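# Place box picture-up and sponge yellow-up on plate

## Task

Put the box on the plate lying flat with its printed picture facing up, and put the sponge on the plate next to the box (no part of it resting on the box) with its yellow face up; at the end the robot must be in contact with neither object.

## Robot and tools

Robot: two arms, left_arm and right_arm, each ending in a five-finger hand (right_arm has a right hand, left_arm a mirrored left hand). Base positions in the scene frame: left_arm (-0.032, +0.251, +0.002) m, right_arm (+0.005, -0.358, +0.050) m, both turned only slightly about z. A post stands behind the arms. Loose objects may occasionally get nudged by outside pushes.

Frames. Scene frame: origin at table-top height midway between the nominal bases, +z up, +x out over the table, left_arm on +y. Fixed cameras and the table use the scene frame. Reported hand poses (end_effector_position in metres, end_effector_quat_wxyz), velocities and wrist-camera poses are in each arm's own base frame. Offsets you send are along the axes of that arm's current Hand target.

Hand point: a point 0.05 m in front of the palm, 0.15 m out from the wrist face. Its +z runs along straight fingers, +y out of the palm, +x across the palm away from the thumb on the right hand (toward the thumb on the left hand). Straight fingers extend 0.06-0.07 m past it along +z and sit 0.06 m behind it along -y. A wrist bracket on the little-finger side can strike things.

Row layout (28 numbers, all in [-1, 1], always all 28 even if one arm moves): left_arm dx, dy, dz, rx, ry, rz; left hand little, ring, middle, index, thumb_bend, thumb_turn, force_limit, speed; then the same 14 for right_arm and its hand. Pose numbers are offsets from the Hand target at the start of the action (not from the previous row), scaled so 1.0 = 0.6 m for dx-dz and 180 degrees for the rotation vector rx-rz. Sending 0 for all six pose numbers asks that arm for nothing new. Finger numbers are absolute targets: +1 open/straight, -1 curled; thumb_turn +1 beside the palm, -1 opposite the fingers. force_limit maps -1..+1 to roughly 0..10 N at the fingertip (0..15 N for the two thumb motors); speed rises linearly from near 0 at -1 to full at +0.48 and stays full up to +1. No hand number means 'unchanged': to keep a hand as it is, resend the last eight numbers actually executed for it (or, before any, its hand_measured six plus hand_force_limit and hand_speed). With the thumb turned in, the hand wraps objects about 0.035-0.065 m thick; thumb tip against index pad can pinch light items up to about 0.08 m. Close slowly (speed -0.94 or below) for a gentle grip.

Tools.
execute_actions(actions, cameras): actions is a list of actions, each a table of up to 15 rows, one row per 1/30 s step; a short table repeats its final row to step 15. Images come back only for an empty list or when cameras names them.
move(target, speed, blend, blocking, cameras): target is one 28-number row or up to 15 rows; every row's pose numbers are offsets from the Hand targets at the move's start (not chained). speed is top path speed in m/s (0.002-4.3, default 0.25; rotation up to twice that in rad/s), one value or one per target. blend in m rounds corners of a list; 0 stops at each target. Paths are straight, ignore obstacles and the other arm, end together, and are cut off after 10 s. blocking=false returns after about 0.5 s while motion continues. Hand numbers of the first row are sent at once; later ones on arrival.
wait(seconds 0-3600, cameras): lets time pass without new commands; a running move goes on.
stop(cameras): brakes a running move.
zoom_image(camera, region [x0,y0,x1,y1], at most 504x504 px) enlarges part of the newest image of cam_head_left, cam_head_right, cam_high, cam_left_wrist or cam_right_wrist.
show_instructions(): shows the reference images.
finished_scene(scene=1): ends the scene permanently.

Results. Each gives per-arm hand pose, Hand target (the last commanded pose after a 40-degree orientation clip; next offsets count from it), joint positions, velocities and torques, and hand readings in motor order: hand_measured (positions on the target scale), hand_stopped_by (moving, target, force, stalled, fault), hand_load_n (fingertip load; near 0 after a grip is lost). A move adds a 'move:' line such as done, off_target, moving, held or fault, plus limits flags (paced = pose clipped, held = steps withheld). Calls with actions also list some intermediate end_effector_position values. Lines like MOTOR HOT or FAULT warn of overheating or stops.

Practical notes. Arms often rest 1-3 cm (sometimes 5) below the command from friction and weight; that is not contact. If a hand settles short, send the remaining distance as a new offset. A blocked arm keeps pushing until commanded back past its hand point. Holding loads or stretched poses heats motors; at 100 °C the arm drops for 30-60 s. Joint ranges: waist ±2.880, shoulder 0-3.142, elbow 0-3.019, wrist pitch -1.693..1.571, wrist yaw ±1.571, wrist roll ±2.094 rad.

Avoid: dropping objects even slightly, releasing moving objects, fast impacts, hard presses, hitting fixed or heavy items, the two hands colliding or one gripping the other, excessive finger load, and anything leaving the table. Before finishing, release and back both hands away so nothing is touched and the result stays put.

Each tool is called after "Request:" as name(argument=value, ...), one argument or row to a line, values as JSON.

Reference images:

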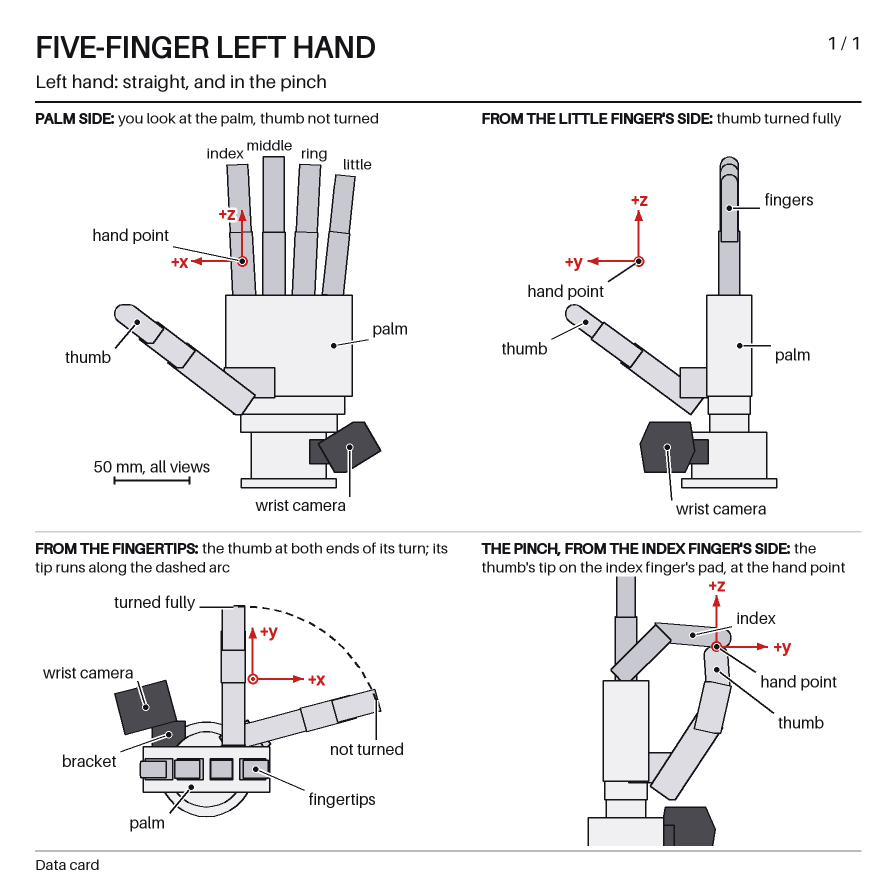

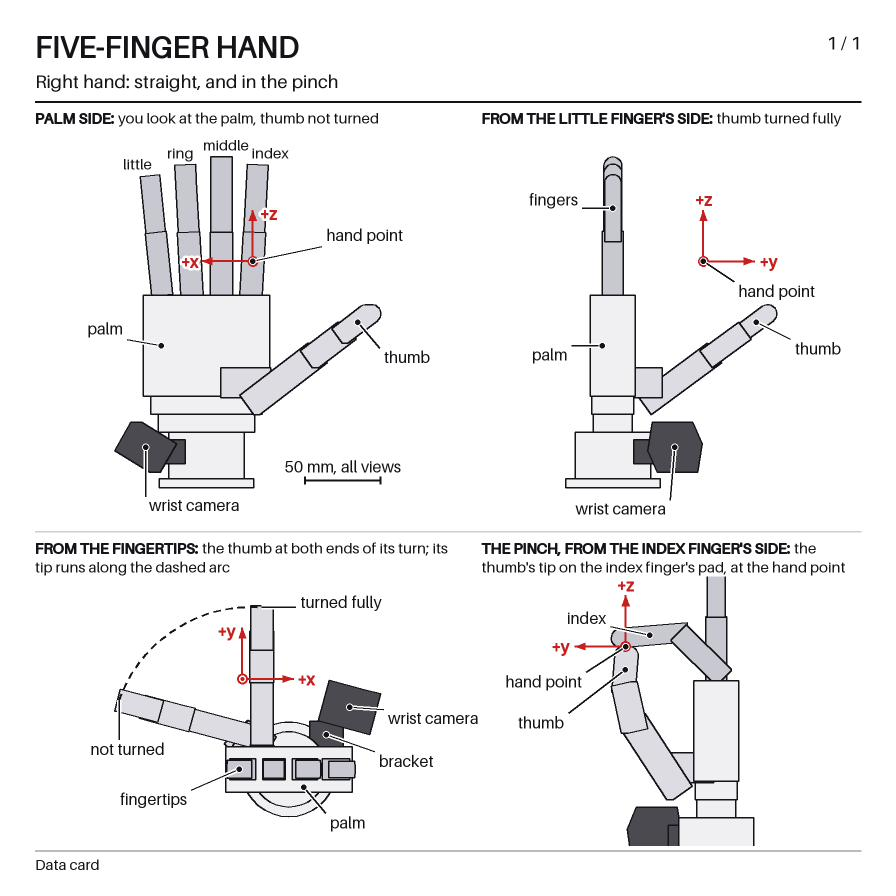

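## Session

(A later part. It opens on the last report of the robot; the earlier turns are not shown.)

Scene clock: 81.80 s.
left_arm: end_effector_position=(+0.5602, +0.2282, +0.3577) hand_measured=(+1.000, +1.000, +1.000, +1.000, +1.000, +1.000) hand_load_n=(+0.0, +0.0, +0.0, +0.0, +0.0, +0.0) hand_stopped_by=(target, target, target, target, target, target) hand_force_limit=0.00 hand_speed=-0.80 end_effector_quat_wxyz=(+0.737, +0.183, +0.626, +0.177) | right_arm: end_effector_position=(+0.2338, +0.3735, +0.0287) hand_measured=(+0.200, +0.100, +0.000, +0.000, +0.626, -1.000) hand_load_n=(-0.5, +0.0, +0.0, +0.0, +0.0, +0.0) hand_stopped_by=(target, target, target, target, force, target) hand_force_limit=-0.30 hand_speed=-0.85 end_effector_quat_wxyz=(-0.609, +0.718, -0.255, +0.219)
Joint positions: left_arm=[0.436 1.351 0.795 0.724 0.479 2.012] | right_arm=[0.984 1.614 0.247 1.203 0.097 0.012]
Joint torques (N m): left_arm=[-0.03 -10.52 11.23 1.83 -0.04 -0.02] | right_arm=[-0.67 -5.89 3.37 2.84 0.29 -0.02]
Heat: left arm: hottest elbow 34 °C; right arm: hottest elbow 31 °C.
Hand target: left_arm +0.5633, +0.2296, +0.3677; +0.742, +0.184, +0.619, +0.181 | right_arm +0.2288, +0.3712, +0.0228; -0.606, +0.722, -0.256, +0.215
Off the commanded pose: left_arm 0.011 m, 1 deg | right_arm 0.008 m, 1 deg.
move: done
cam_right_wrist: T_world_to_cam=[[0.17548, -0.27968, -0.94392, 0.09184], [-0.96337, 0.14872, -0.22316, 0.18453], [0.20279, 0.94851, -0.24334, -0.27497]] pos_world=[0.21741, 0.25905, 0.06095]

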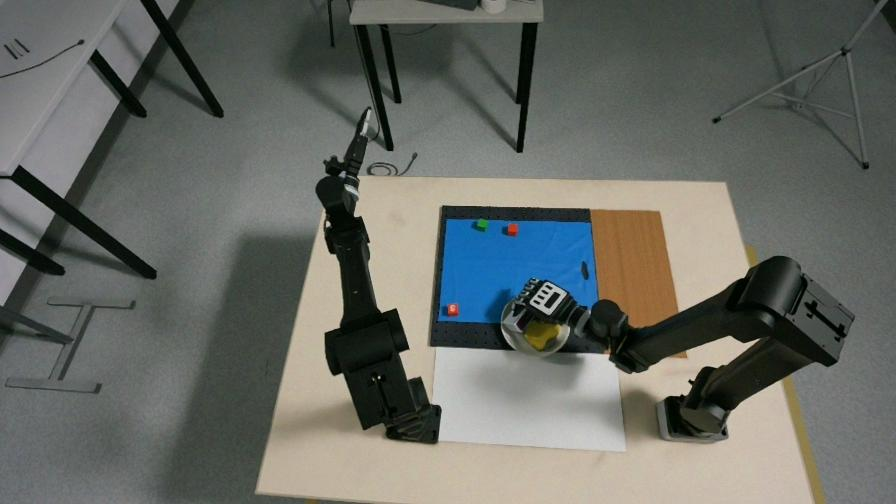

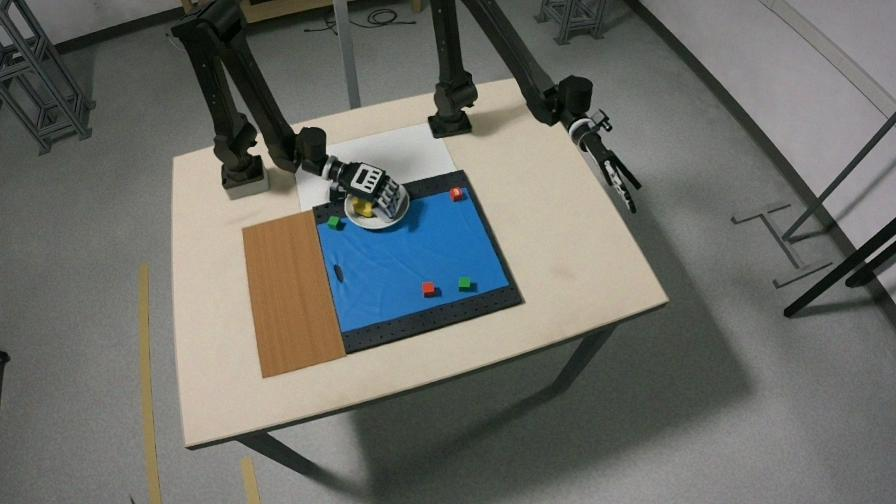

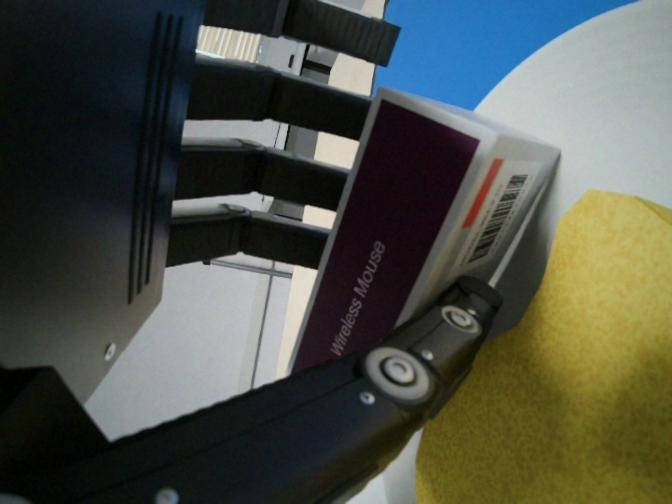

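Request:
move(
  target=[0,0,0,0,0,0,1,1,1,1,1,1,0,-0.8,0,0,0,0,0,0,0.1,0.0,-0.18,-0.21,0.6,-1,-0.35,-0.92],
  cameras=["cam_high","cam_right_wrist"],
)

Scene clock: 84.53 s.
left_arm: end_effector_position=(+0.5602, +0.2282, +0.3577) hand_measured=(+1.000, +1.000, +1.000, +1.000, +1.000, +1.000) hand_load_n=(+0.0, +0.0, +0.0, +0.0, +0.0, +0.0) hand_stopped_by=(target, target, target, target, target, target) hand_force_limit=0.00 hand_speed=-0.80 end_effector_quat_wxyz=(+0.737, +0.183, +0.626, +0.177) | right_arm: end_effector_position=(+0.2338, +0.3735, +0.0288) hand_measured=(+0.100, +0.000, -0.096, -0.156, +0.628, -1.000) hand_load_n=(+0.0, +0.0, +3.0, +3.0, +5.0, +0.0) hand_stopped_by=(target, target, force, force, force, target) hand_force_limit=-0.35 hand_speed=-0.92 end_effector_quat_wxyz=(-0.609, +0.718, -0.255, +0.218)
Joint positions: left_arm=[0.436 1.351 0.795 0.724 0.479 2.012] | right_arm=[0.984 1.614 0.247 1.203 0.097 0.012]
Joint torques (N m): left_arm=[-0.15 -10.46 11.22 1.8 -0.05 -0.02] | right_arm=[-0.67 -5.89 3.37 2.84 0.3 -0.02]
Heat: left arm: hottest elbow 34 °C; right arm: hottest elbow 31 °C.
Hand target: left_arm +0.5633, +0.2296, +0.3677; +0.742, +0.184, +0.619, +0.181 | right_arm +0.2288, +0.3713, +0.0228; -0.606, +0.722, -0.256, +0.215
Off the commanded pose: left_arm 0.011 m, 1 deg | right_arm 0.008 m, 1 deg.
move: done
cam_right_wrist: T_world_to_cam=[[0.17521, -0.27941, -0.94405, 0.09183], [-0.96344, 0.14875, -0.22283, 0.18451], [0.20269, 0.94858, -0.24314, -0.27498]] pos_world=[0.21741, 0.25905, 0.06095]

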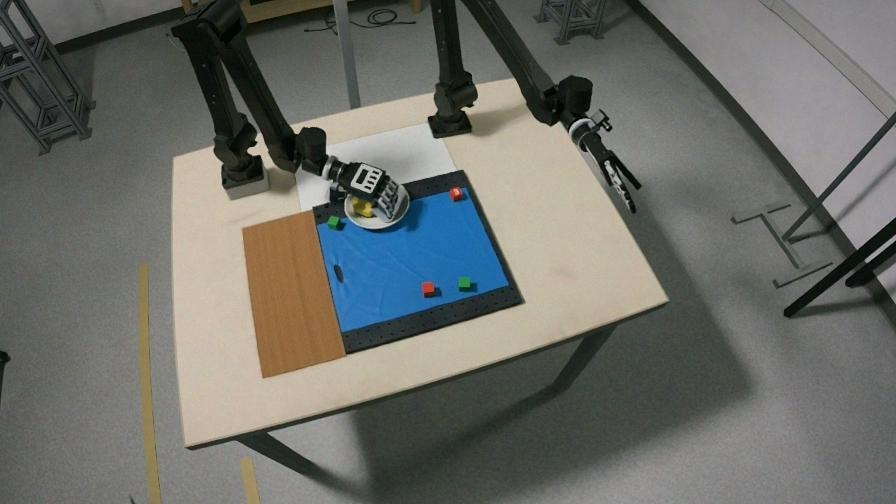

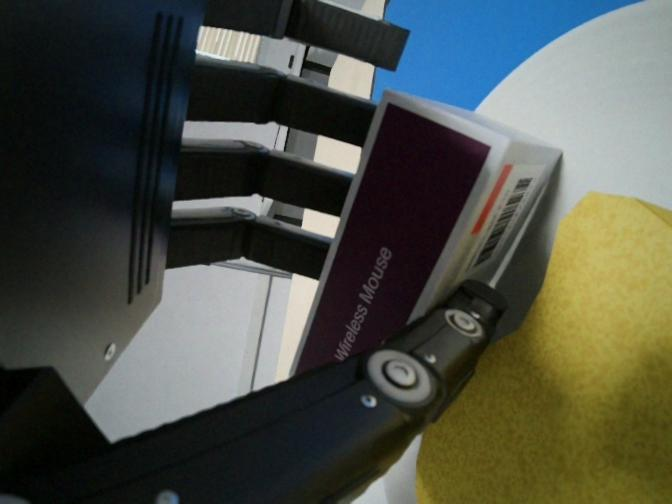

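Request:
move(
  target=[0,0,0,0,0,0,1,1,1,1,1,1,0,-0.8,0,-0.0345,0.0227,0,0,0,0.1,0.0,-0.18,-0.21,0.6,-1,-0.35,-0.92],
  speed=0.06,
  cameras=["cam_head_left","cam_high","cam_right_wrist"],
)

Request:
zoom_image(
  camera="cam_high",
  region=[340, 155, 420, 235],
)

Scene clock: 85.57 s.
left_arm: end_effector_position=(+0.5602, +0.2282, +0.3577) hand_measured=(+1.000, +1.000, +1.000, +1.000, +1.000, +1.000) hand_load_n=(+0.0, +0.0, +0.0, +0.0, +0.0, +0.0) hand_stopped_by=(target, target, target, target, target, target) hand_force_limit=0.00 hand_speed=-0.80 end_effector_quat_wxyz=(+0.737, +0.183, +0.626, +0.177) | right_arm: end_effector_position=(+0.2329, +0.3722, +0.0286) hand_measured=(+0.100, +0.000, -0.096, -0.156, +0.628, -1.000) hand_load_n=(+0.0, +0.0, +3.5, +2.5, +5.0, +0.0) hand_stopped_by=(target, target, force, force, force, target) hand_force_limit=-0.35 hand_speed=-0.92 end_effector_quat_wxyz=(-0.594, +0.731, -0.258, +0.215)
Joint positions: left_arm=[0.436 1.351 0.795 0.724 0.479 2.012] | right_arm=[0.984 1.557 0.255 1.098 0.097 0.012]
Joint torques (N m): left_arm=[-0.09 -10.23 11.25 1.83 -0.04 -0.02] | right_arm=[-1.32 -7.53 6.87 1.81 0.04 -0.03]
Heat: left arm: hottest elbow 34 °C; right arm: hottest elbow 31 °C.
Hand target: left_arm +0.5633, +0.2296, +0.3677; +0.742, +0.184, +0.619, +0.181 | right_arm +0.2396, +0.3846, +0.0409; -0.606, +0.722, -0.256, +0.215
Off the commanded pose: left_arm 0.011 m, 1 deg | right_arm 0.019 m, 2 deg.
move: off_target (right_arm)
cam_right_wrist: T_world_to_cam=[[0.15432, -0.31086, -0.93784, 0.10776], [-0.96818, 0.14166, -0.20627, 0.18711], [0.19698, 0.93984, -0.27911, -0.26799]] pos_world=[0.21732, 0.25886, 0.06486]

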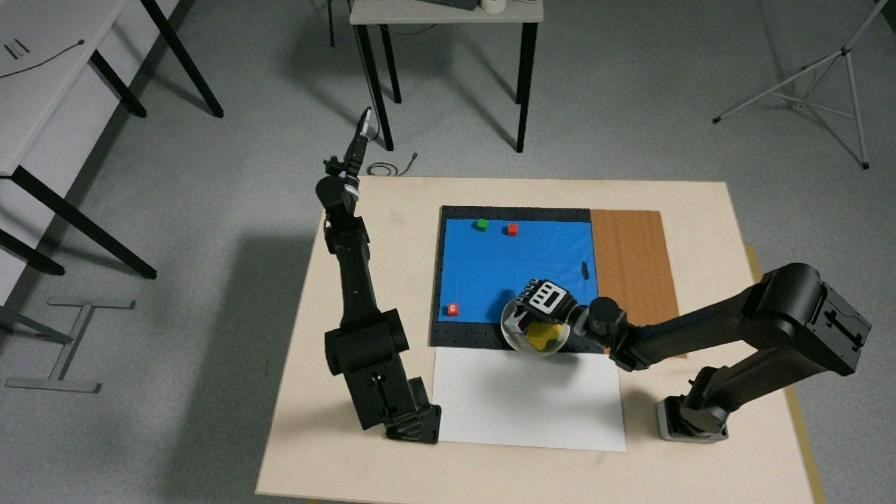

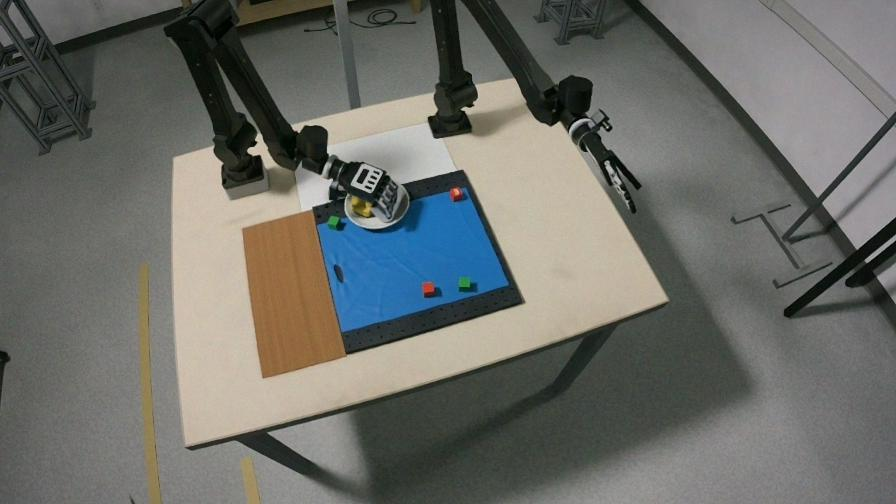

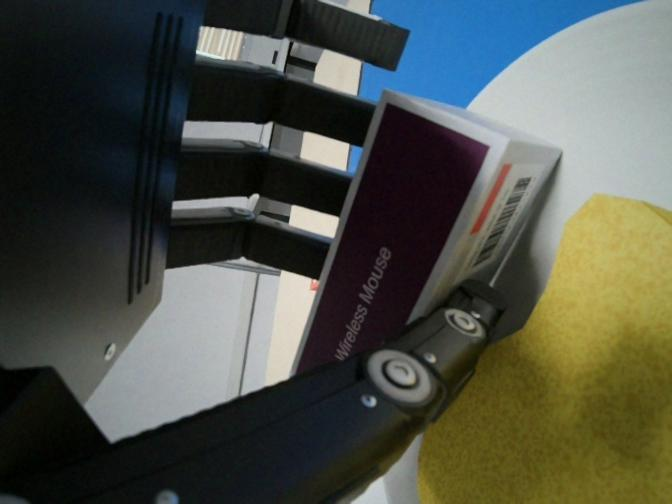

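Scaled by 6.300.

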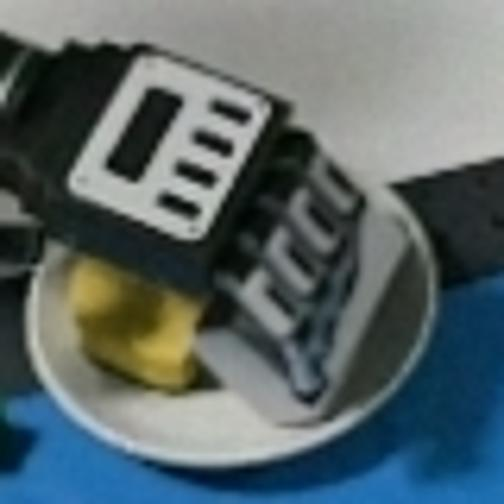

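Request:
move(
  target=[0,0,0,0,0,0,1,1,1,1,1,1,0,-0.8,0,-0.023,0.024,0,0,0,0.1,0.0,-0.18,-0.21,0.6,-1,-0.35,-0.92],
  speed=0.06,
  cameras=["cam_head_left","cam_high","cam_right_wrist"],
)

Request:
zoom_image(
  camera="cam_high",
  region=[340, 155, 420, 235],
)

Scene clock: 86.53 s.
left_arm: end_effector_position=(+0.5602, +0.2282, +0.3577) hand_measured=(+1.000, +1.000, +1.000, +1.000, +1.000, +1.000) hand_load_n=(+0.0, +0.0, +0.0, +0.0, +0.0, +0.0) hand_stopped_by=(target, target, target, target, target, target) hand_force_limit=0.00 hand_speed=-0.80 end_effector_quat_wxyz=(+0.737, +0.183, +0.626, +0.177) | right_arm: end_effector_position=(+0.2387, +0.3823, +0.0331) hand_measured=(+0.100, +0.000, -0.096, -0.156, +0.628, -1.000) hand_load_n=(+0.0, +0.0, +3.0, +2.5, +5.0, +0.0) hand_stopped_by=(target, target, force, force, force, target) hand_force_limit=-0.35 hand_speed=-0.92 end_effector_quat_wxyz=(-0.588, +0.737, -0.258, +0.212)
Joint positions: left_arm=[0.436 1.351 0.795 0.724 0.479 2.012] | right_arm=[0.984 1.531 0.294 1.016 0.093 0.012]
Joint torques (N m): left_arm=[-0.15 -10.64 11.22 1.78 -0.04 -0.01] | right_arm=[-1.79 -7.94 7.99 2.09 -0.05 -0.04]
Heat: left arm: hottest elbow 34 °C; right arm: hottest elbow 31 °C.
Hand target: left_arm +0.5633, +0.2296, +0.3677; +0.742, +0.184, +0.619, +0.181 | right_arm +0.2499, +0.3973, +0.0520; -0.606, +0.722, -0.256, +0.215
Off the commanded pose: left_arm 0.011 m, 1 deg | right_arm 0.027 m, 3 deg.
move: off_target (right_arm)
cam_right_wrist: T_world_to_cam=[[0.14593, -0.32326, -0.93499, 0.12093], [-0.97078, 0.13522, -0.19827, 0.19498], [0.19052, 0.9366, -0.29408, -0.274]] pos_world=[0.22384, 0.26935, 0.07115]

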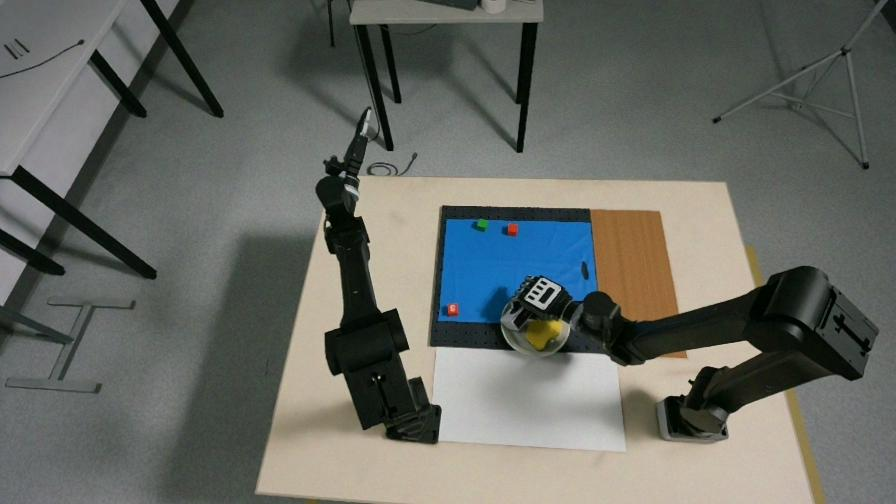

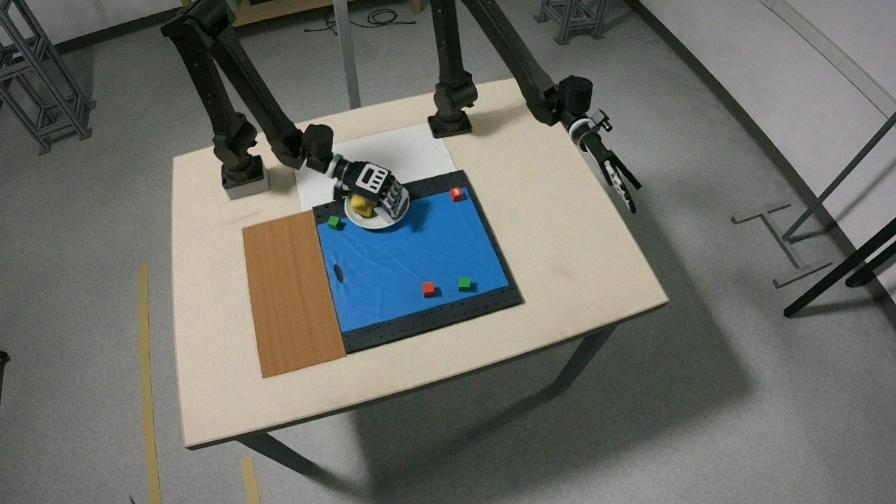

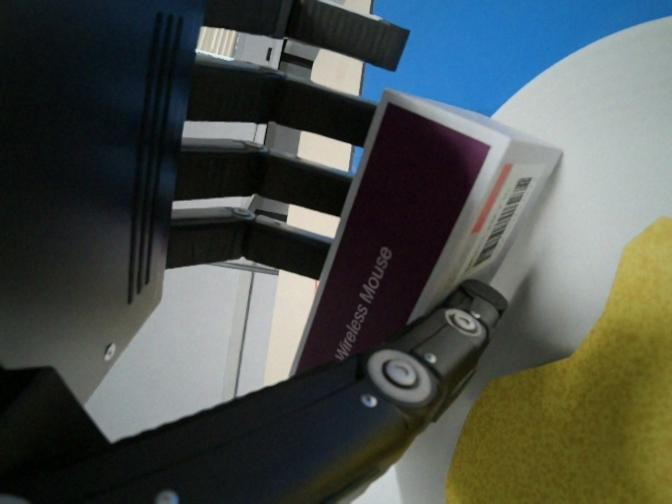

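Scaled by 6.300.

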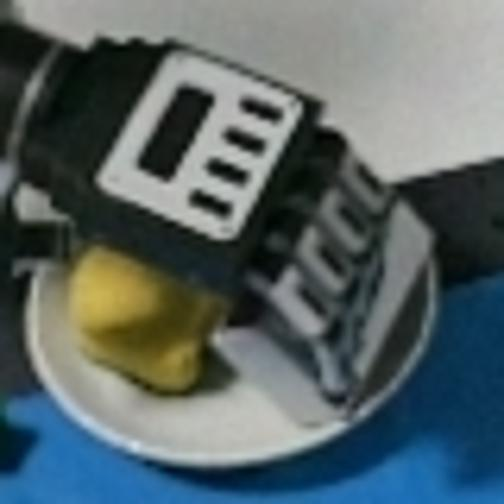

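Request:
move(
  target=[0,0,0,0,0,0,1,1,1,1,1,1,0,-0.8,-0.0005,0.0492,-0.0293,0,0,0,0.1,0.0,-0.18,-0.21,0.6,-1,-0.35,-0.92],
  speed=0.05,
  cameras=["cam_head_left","cam_high","cam_right_wrist"],
)

Request:
zoom_image(
  camera="cam_high",
  region=[340, 155, 420, 235],
)

Request:
zoom_image(
  camera="cam_head_left",
  region=[490, 265, 580, 355],
)

Scene clock: 88.00 s.
left_arm: end_effector_position=(+0.5602, +0.2282, +0.3577) hand_measured=(+1.000, +1.000, +1.000, +1.000, +1.000, +1.000) hand_load_n=(+0.0, +0.0, +0.0, +0.0, +0.0, +0.0) hand_stopped_by=(target, target, target, target, target, target) hand_force_limit=0.00 hand_speed=-0.80 end_effector_quat_wxyz=(+0.737, +0.183, +0.626, +0.177) | right_arm: end_effector_position=(+0.2397, +0.3835, +0.0335) hand_measured=(+0.100, +0.000, -0.096, -0.156, +0.628, -1.000) hand_load_n=(+0.0, +0.0, +3.0, +2.0, +5.0, +0.0) hand_stopped_by=(target, target, force, force, force, target) hand_force_limit=-0.35 hand_speed=-0.92 end_effector_quat_wxyz=(-0.611, +0.718, -0.254, +0.218)
Joint positions: left_arm=[0.436 1.351 0.795 0.724 0.479 2.012] | right_arm=[0.984 1.604 0.277 1.165 0.094 0.012]
Joint torques (N m): left_arm=[-0.03 -10.7 11.21 1.74 -0.06 -0.03] | right_arm=[-1.03 -5.89 3.64 2.93 0.3 -0.02]
Heat: left arm: hottest elbow 34 °C; right arm: hottest elbow 31 °C.
Hand target: left_arm +0.5633, +0.2296, +0.3677; +0.742, +0.184, +0.619, +0.181 | right_arm +0.2356, +0.3801, +0.0259; -0.606, +0.722, -0.256, +0.215
Off the commanded pose: left_arm 0.011 m, 1 deg | right_arm 0.009 m, 1 deg.
move: done
cam_right_wrist: T_world_to_cam=[[0.17682, -0.27687, -0.9445, 0.0967], [-0.96369, 0.14638, -0.22332, 0.19077], [0.20008, 0.94969, -0.24093, -0.2843]] pos_world=[0.22363, 0.26884, 0.06544]

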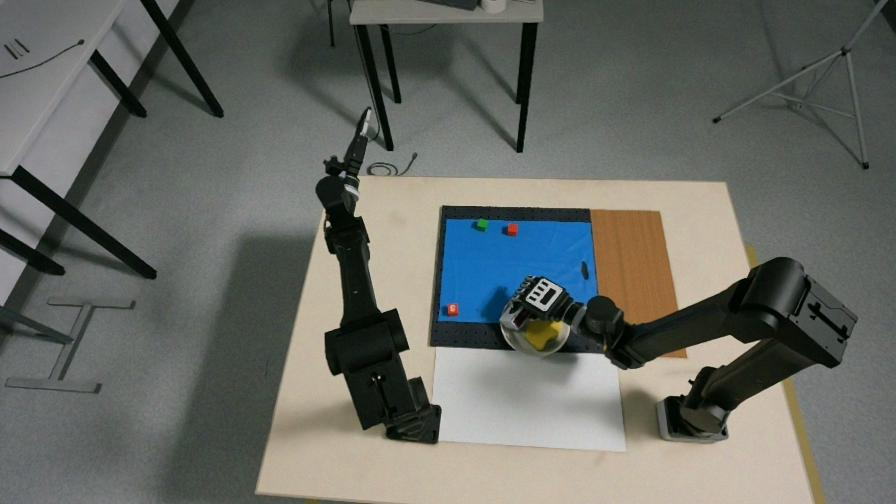

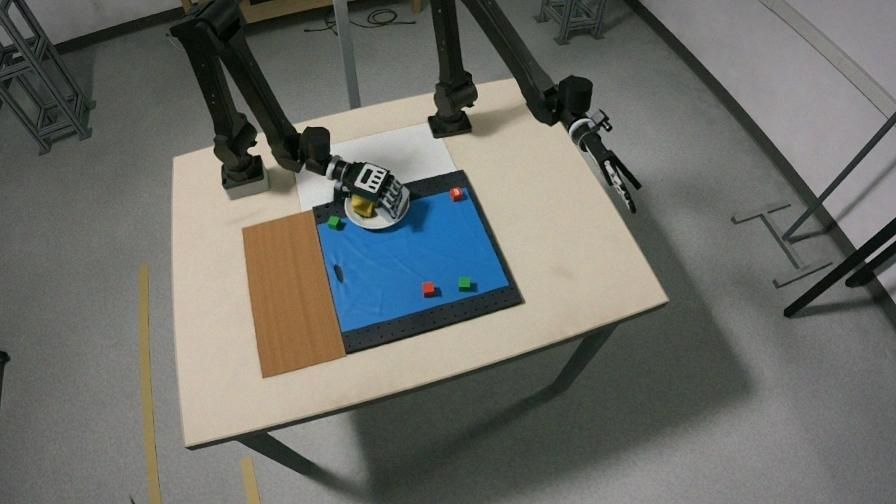

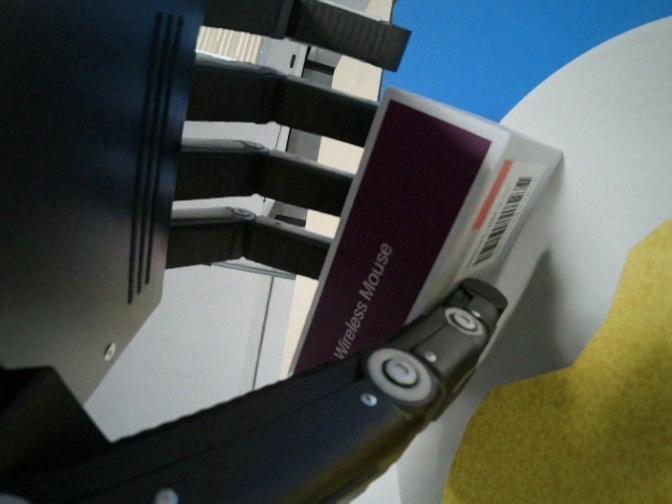

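Scaled by 6.300.

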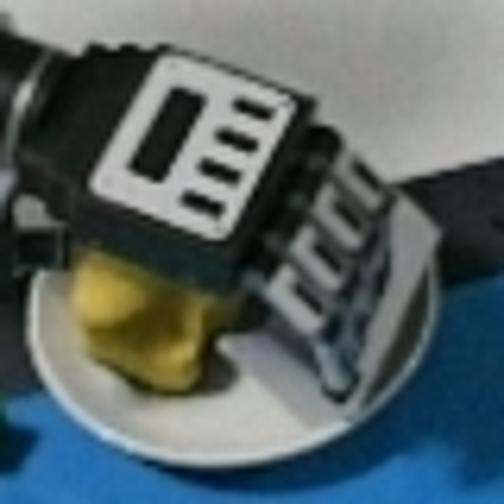

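Scaled by 5.600.

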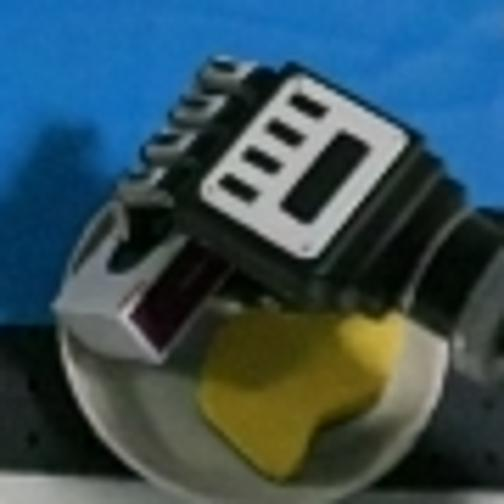

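Request:
move(
  target=[0,0,0,0,0,0,1,1,1,1,1,1,0,-0.8,0.0063,0.003,-0.0163,0,0,0,0.1,0.0,-0.18,-0.21,0.6,-1,-0.35,-0.92],
  speed=0.05,
  cameras=["cam_head_left","cam_high","cam_right_wrist"],
)

Request:
zoom_image(
  camera="cam_high",
  region=[340, 155, 420, 235],
)

Request:
zoom_image(
  camera="cam_head_left",
  region=[490, 265, 580, 355],
)

Scene clock: 88.87 s.
left_arm: end_effector_position=(+0.5602, +0.2282, +0.3577) hand_measured=(+1.000, +1.000, +1.000, +1.000, +1.000, +1.000) hand_load_n=(+0.0, +0.0, +0.0, +0.0, +0.0, +0.5) hand_stopped_by=(target, target, target, target, target, target) hand_force_limit=0.00 hand_speed=-0.80 end_effector_quat_wxyz=(+0.737, +0.183, +0.626, +0.177) | right_arm: end_effector_position=(+0.2336, +0.3751, +0.0290) hand_measured=(+0.100, +0.000, -0.096, -0.156, +0.628, -1.000) hand_load_n=(+0.0, +0.0, +3.0, +2.0, +5.0, +0.0) hand_stopped_by=(target, target, force, force, force, target) hand_force_limit=-0.35 hand_speed=-0.92 end_effector_quat_wxyz=(-0.607, +0.721, -0.254, +0.216)
Joint positions: left_arm=[0.436 1.351 0.795 0.724 0.479 2.012] | right_arm=[0.984 1.604 0.252 1.181 0.092 0.012]
Joint torques (N m): left_arm=[-0.03 -10.23 11.25 1.73 -0.05 -0.03] | right_arm=[-1.96 -6.48 3.26 2.95 -0.04 -0.04]
Heat: left arm: hottest elbow 34 °C; right arm: hottest elbow 31 °C.
Hand target: left_arm +0.5633, +0.2296, +0.3677; +0.742, +0.184, +0.619, +0.181 | right_arm +0.2322, +0.3700, +0.0258; -0.606, +0.722, -0.256, +0.215
Off the commanded pose: left_arm 0.011 m, 1 deg | right_arm 0.006 m, 0 deg.
move: done
cam_right_wrist: T_world_to_cam=[[0.17237, -0.28341, -0.94338, 0.09471], [-0.96521, 0.14256, -0.21919, 0.18675], [0.19661, 0.94834, -0.24897, -0.27471]] pos_world=[0.21794, 0.26074, 0.06189]

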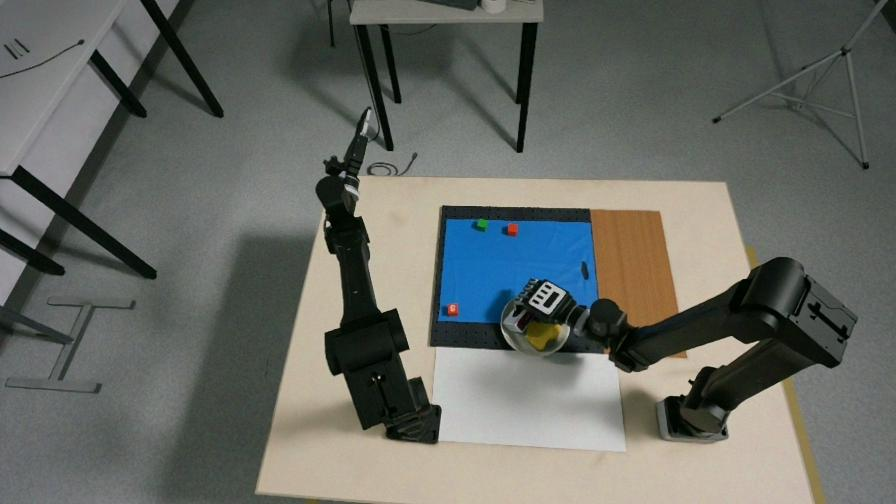

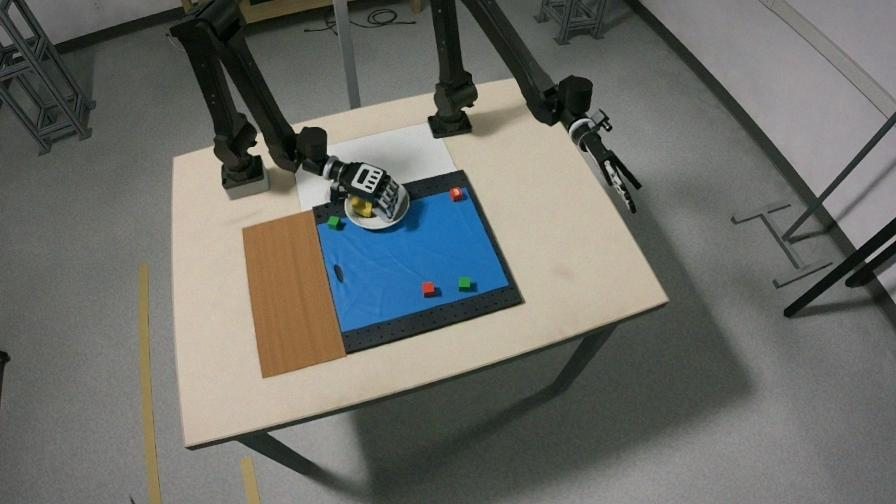

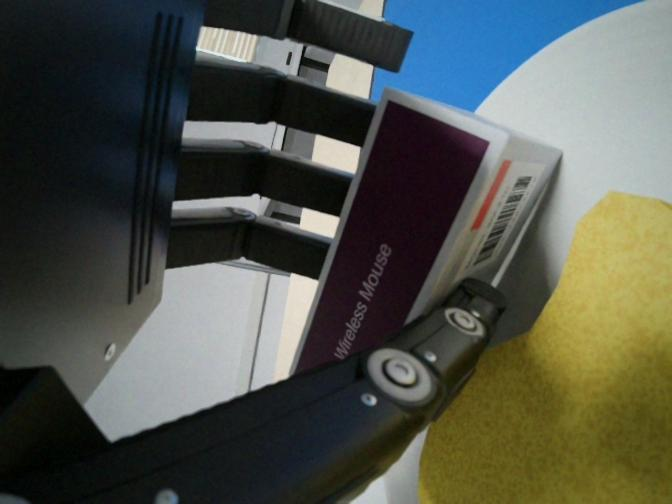

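Scaled by 6.300.

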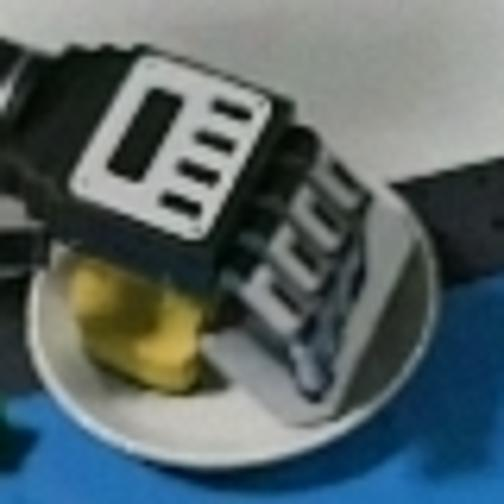

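Scaled by 5.600.

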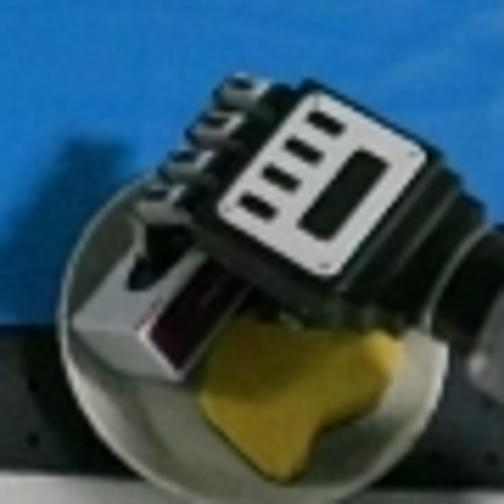

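Request:
move(
  target=[0,0,0,0,0,0,1,1,1,1,1,1,0,-0.8,0.0167,0,0.0017,0,0,0,0.1,0.0,-0.18,-0.21,0.6,-1,-0.35,-0.92],
  speed=0.05,
  cameras=["cam_head_left","cam_high","cam_right_wrist"],
)

Request:
zoom_image(
  camera="cam_high",
  region=[340, 155, 420, 235],
)

Request:
zoom_image(
  camera="cam_head_left",
  region=[490, 265, 580, 355],
)

Scene clock: 90.13 s.
left_arm: end_effector_position=(+0.5602, +0.2282, +0.3577) hand_measured=(+1.000, +1.000, +1.000, +1.000, +1.000, +1.000) hand_load_n=(+0.0, +0.0, +0.0, +0.0, -0.5, +0.0) hand_stopped_by=(target, target, target, target, target, target) hand_force_limit=0.00 hand_speed=-0.80 end_effector_quat_wxyz=(+0.737, +0.183, +0.626, +0.177) | right_arm: end_effector_position=(+0.2405, +0.3703, +0.0292) hand_measured=(+0.100, +0.000, -0.096, -0.156, +0.628, -1.000) hand_load_n=(+0.0, +0.0, +2.0, +2.5, +4.5, +0.0) hand_stopped_by=(target, target, force, force, force, target) hand_force_limit=-0.35 hand_speed=-0.92 end_effector_quat_wxyz=(-0.609, +0.721, -0.255, +0.212)
Joint positions: left_arm=[0.436 1.351 0.795 0.724 0.479 2.012] | right_arm=[0.947 1.604 0.252 1.182 0.05 0.012]
Joint torques (N m): left_arm=[-0.09 -10.4 11.18 1.81 -0.05 -0.04] | right_arm=[-2.14 -6.36 3.32 2.99 0.03 -0.1]
Heat: left arm: hottest elbow 34 °C; right arm: hottest elbow 31 °C.
Hand target: left_arm +0.5633, +0.2296, +0.3677; +0.742, +0.184, +0.619, +0.181 | right_arm +0.2405, +0.3645, +0.0256; -0.606, +0.722, -0.256, +0.215
Off the commanded pose: left_arm 0.011 m, 1 deg | right_arm 0.007 m, 0 deg.
move: done
cam_right_wrist: T_world_to_cam=[[0.16807, -0.27885, -0.94551, 0.09172], [-0.96685, 0.1404, -0.21327, 0.19515], [0.19222, 0.95002, -0.24601, -0.271]] pos_world=[0.22535, 0.25563, 0.06168]

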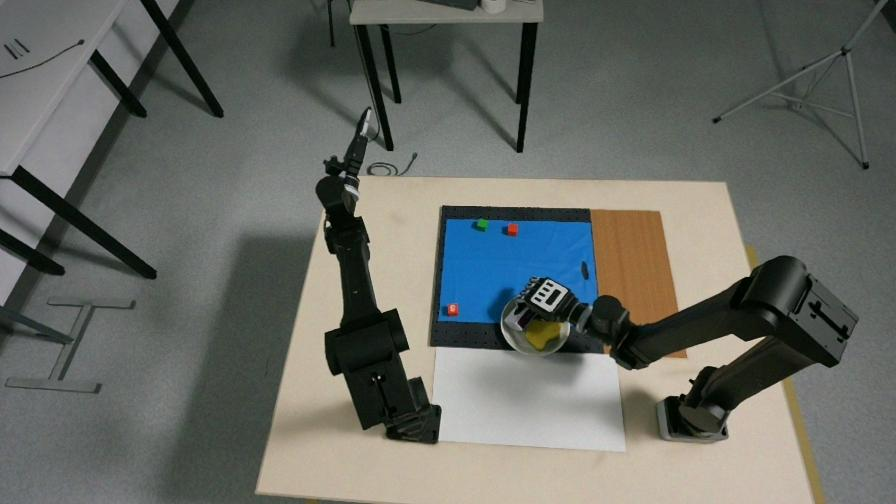

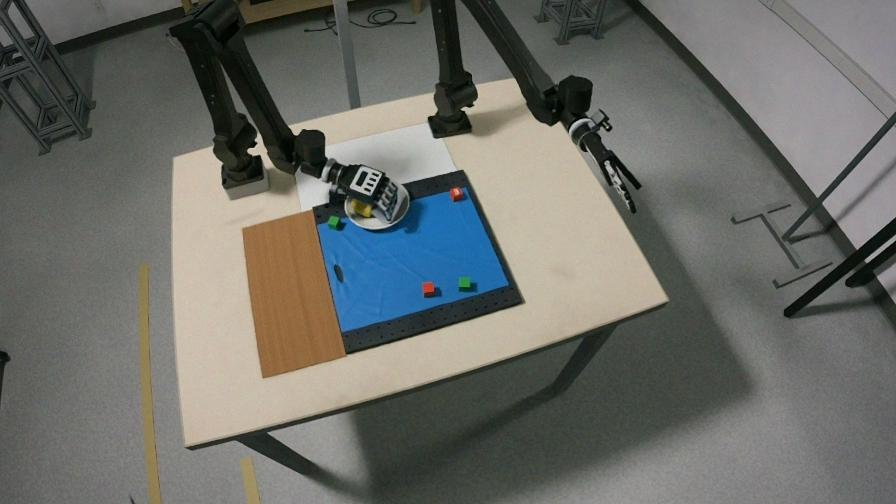

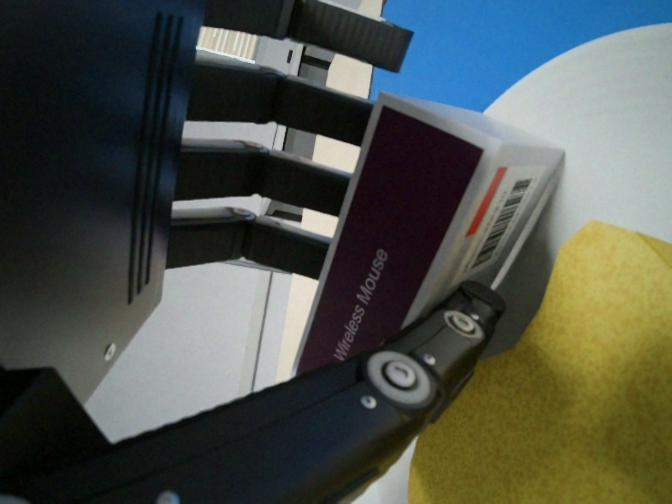

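Scaled by 6.300.

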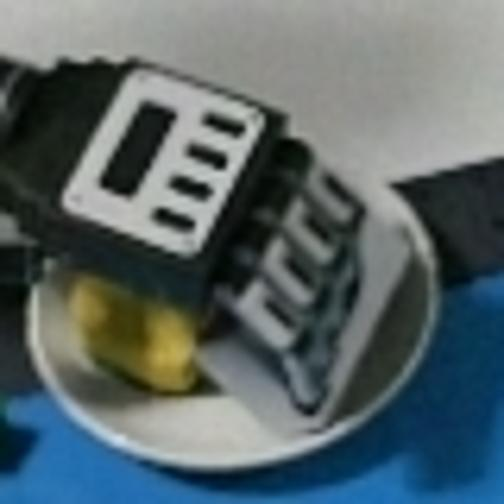

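Scaled by 5.600.

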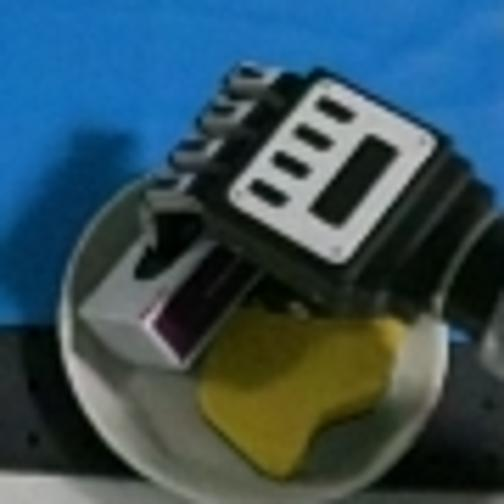

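Request:
move(
  target=[0,0,0,0,0,0,1,1,1,1,1,1,0,-0.8,0,0,0,0,0,0,0.2,0.1,0.0,0.0,0.6,-1,-0.35,-0.85],
  cameras=["cam_high","cam_right_wrist"],
)

Request:
zoom_image(
  camera="cam_right_wrist",
  region=[250, 60, 672, 480],
)

Scene clock: 90.90 s.
left_arm: end_effector_position=(+0.5602, +0.2282, +0.3577) hand_measured=(+1.000, +1.000, +1.000, +1.000, +1.000, +1.000) hand_load_n=(+0.0, +0.0, +0.0, +0.0, +0.0, +0.0) hand_stopped_by=(target, target, target, target, target, target) hand_force_limit=0.00 hand_speed=-0.80 end_effector_quat_wxyz=(+0.737, +0.183, +0.626, +0.177) | right_arm: end_effector_position=(+0.2407, +0.3701, +0.0292) hand_measured=(+0.200, +0.100, +0.000, +0.000, +0.626, -1.000) hand_load_n=(-0.5, +0.0, +0.0, +0.0, +0.0, +0.0) hand_stopped_by=(target, target, target, target, force, target) hand_force_limit=-0.35 hand_speed=-0.85 end_effector_quat_wxyz=(-0.609, +0.721, -0.255, +0.213)
Joint positions: left_arm=[0.436 1.351 0.795 0.724 0.479 2.012] | right_arm=[0.946 1.604 0.252 1.182 0.05 0.012]
Joint torques (N m): left_arm=[0.03 -10.58 11.23 1.83 -0.05 -0.02] | right_arm=[-2.08 -6.36 3.33 2.99 0.04 -0.1]
Heat: left arm: hottest elbow 34 °C; right arm: hottest elbow 31 °C.
Hand target: left_arm +0.5633, +0.2296, +0.3677; +0.742, +0.184, +0.619, +0.181 | right_arm +0.2406, +0.3645, +0.0256; -0.606, +0.722, -0.256, +0.215
Off the commanded pose: left_arm 0.011 m, 1 deg | right_arm 0.007 m, 0 deg.
move: done
cam_right_wrist: T_world_to_cam=[[0.16787, -0.27899, -0.94551, 0.09175], [-0.96674, 0.14112, -0.21328, 0.19514], [0.19293, 0.94987, -0.24602, -0.27107]] pos_world=[0.22555, 0.25554, 0.06168]

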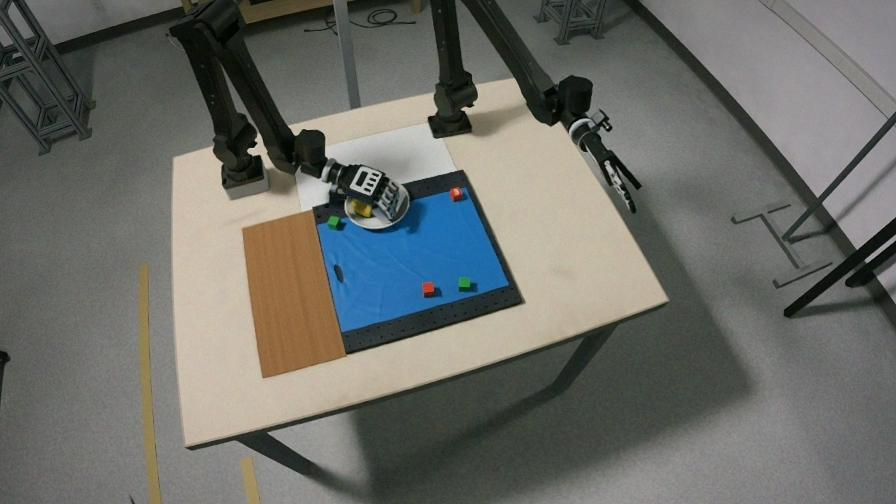

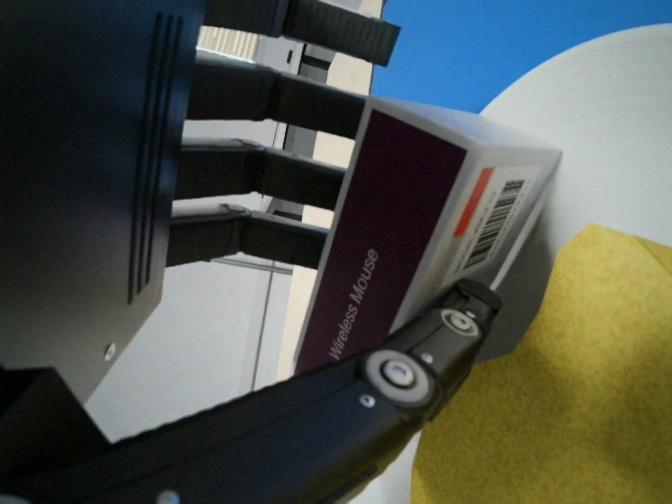

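Scaled by 1.194 from the camera's image (finer frame: 960x720).

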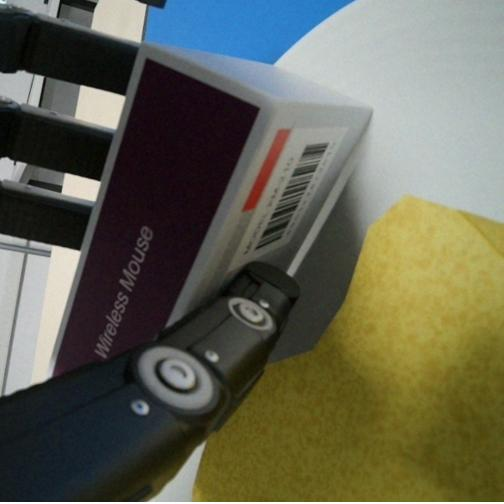

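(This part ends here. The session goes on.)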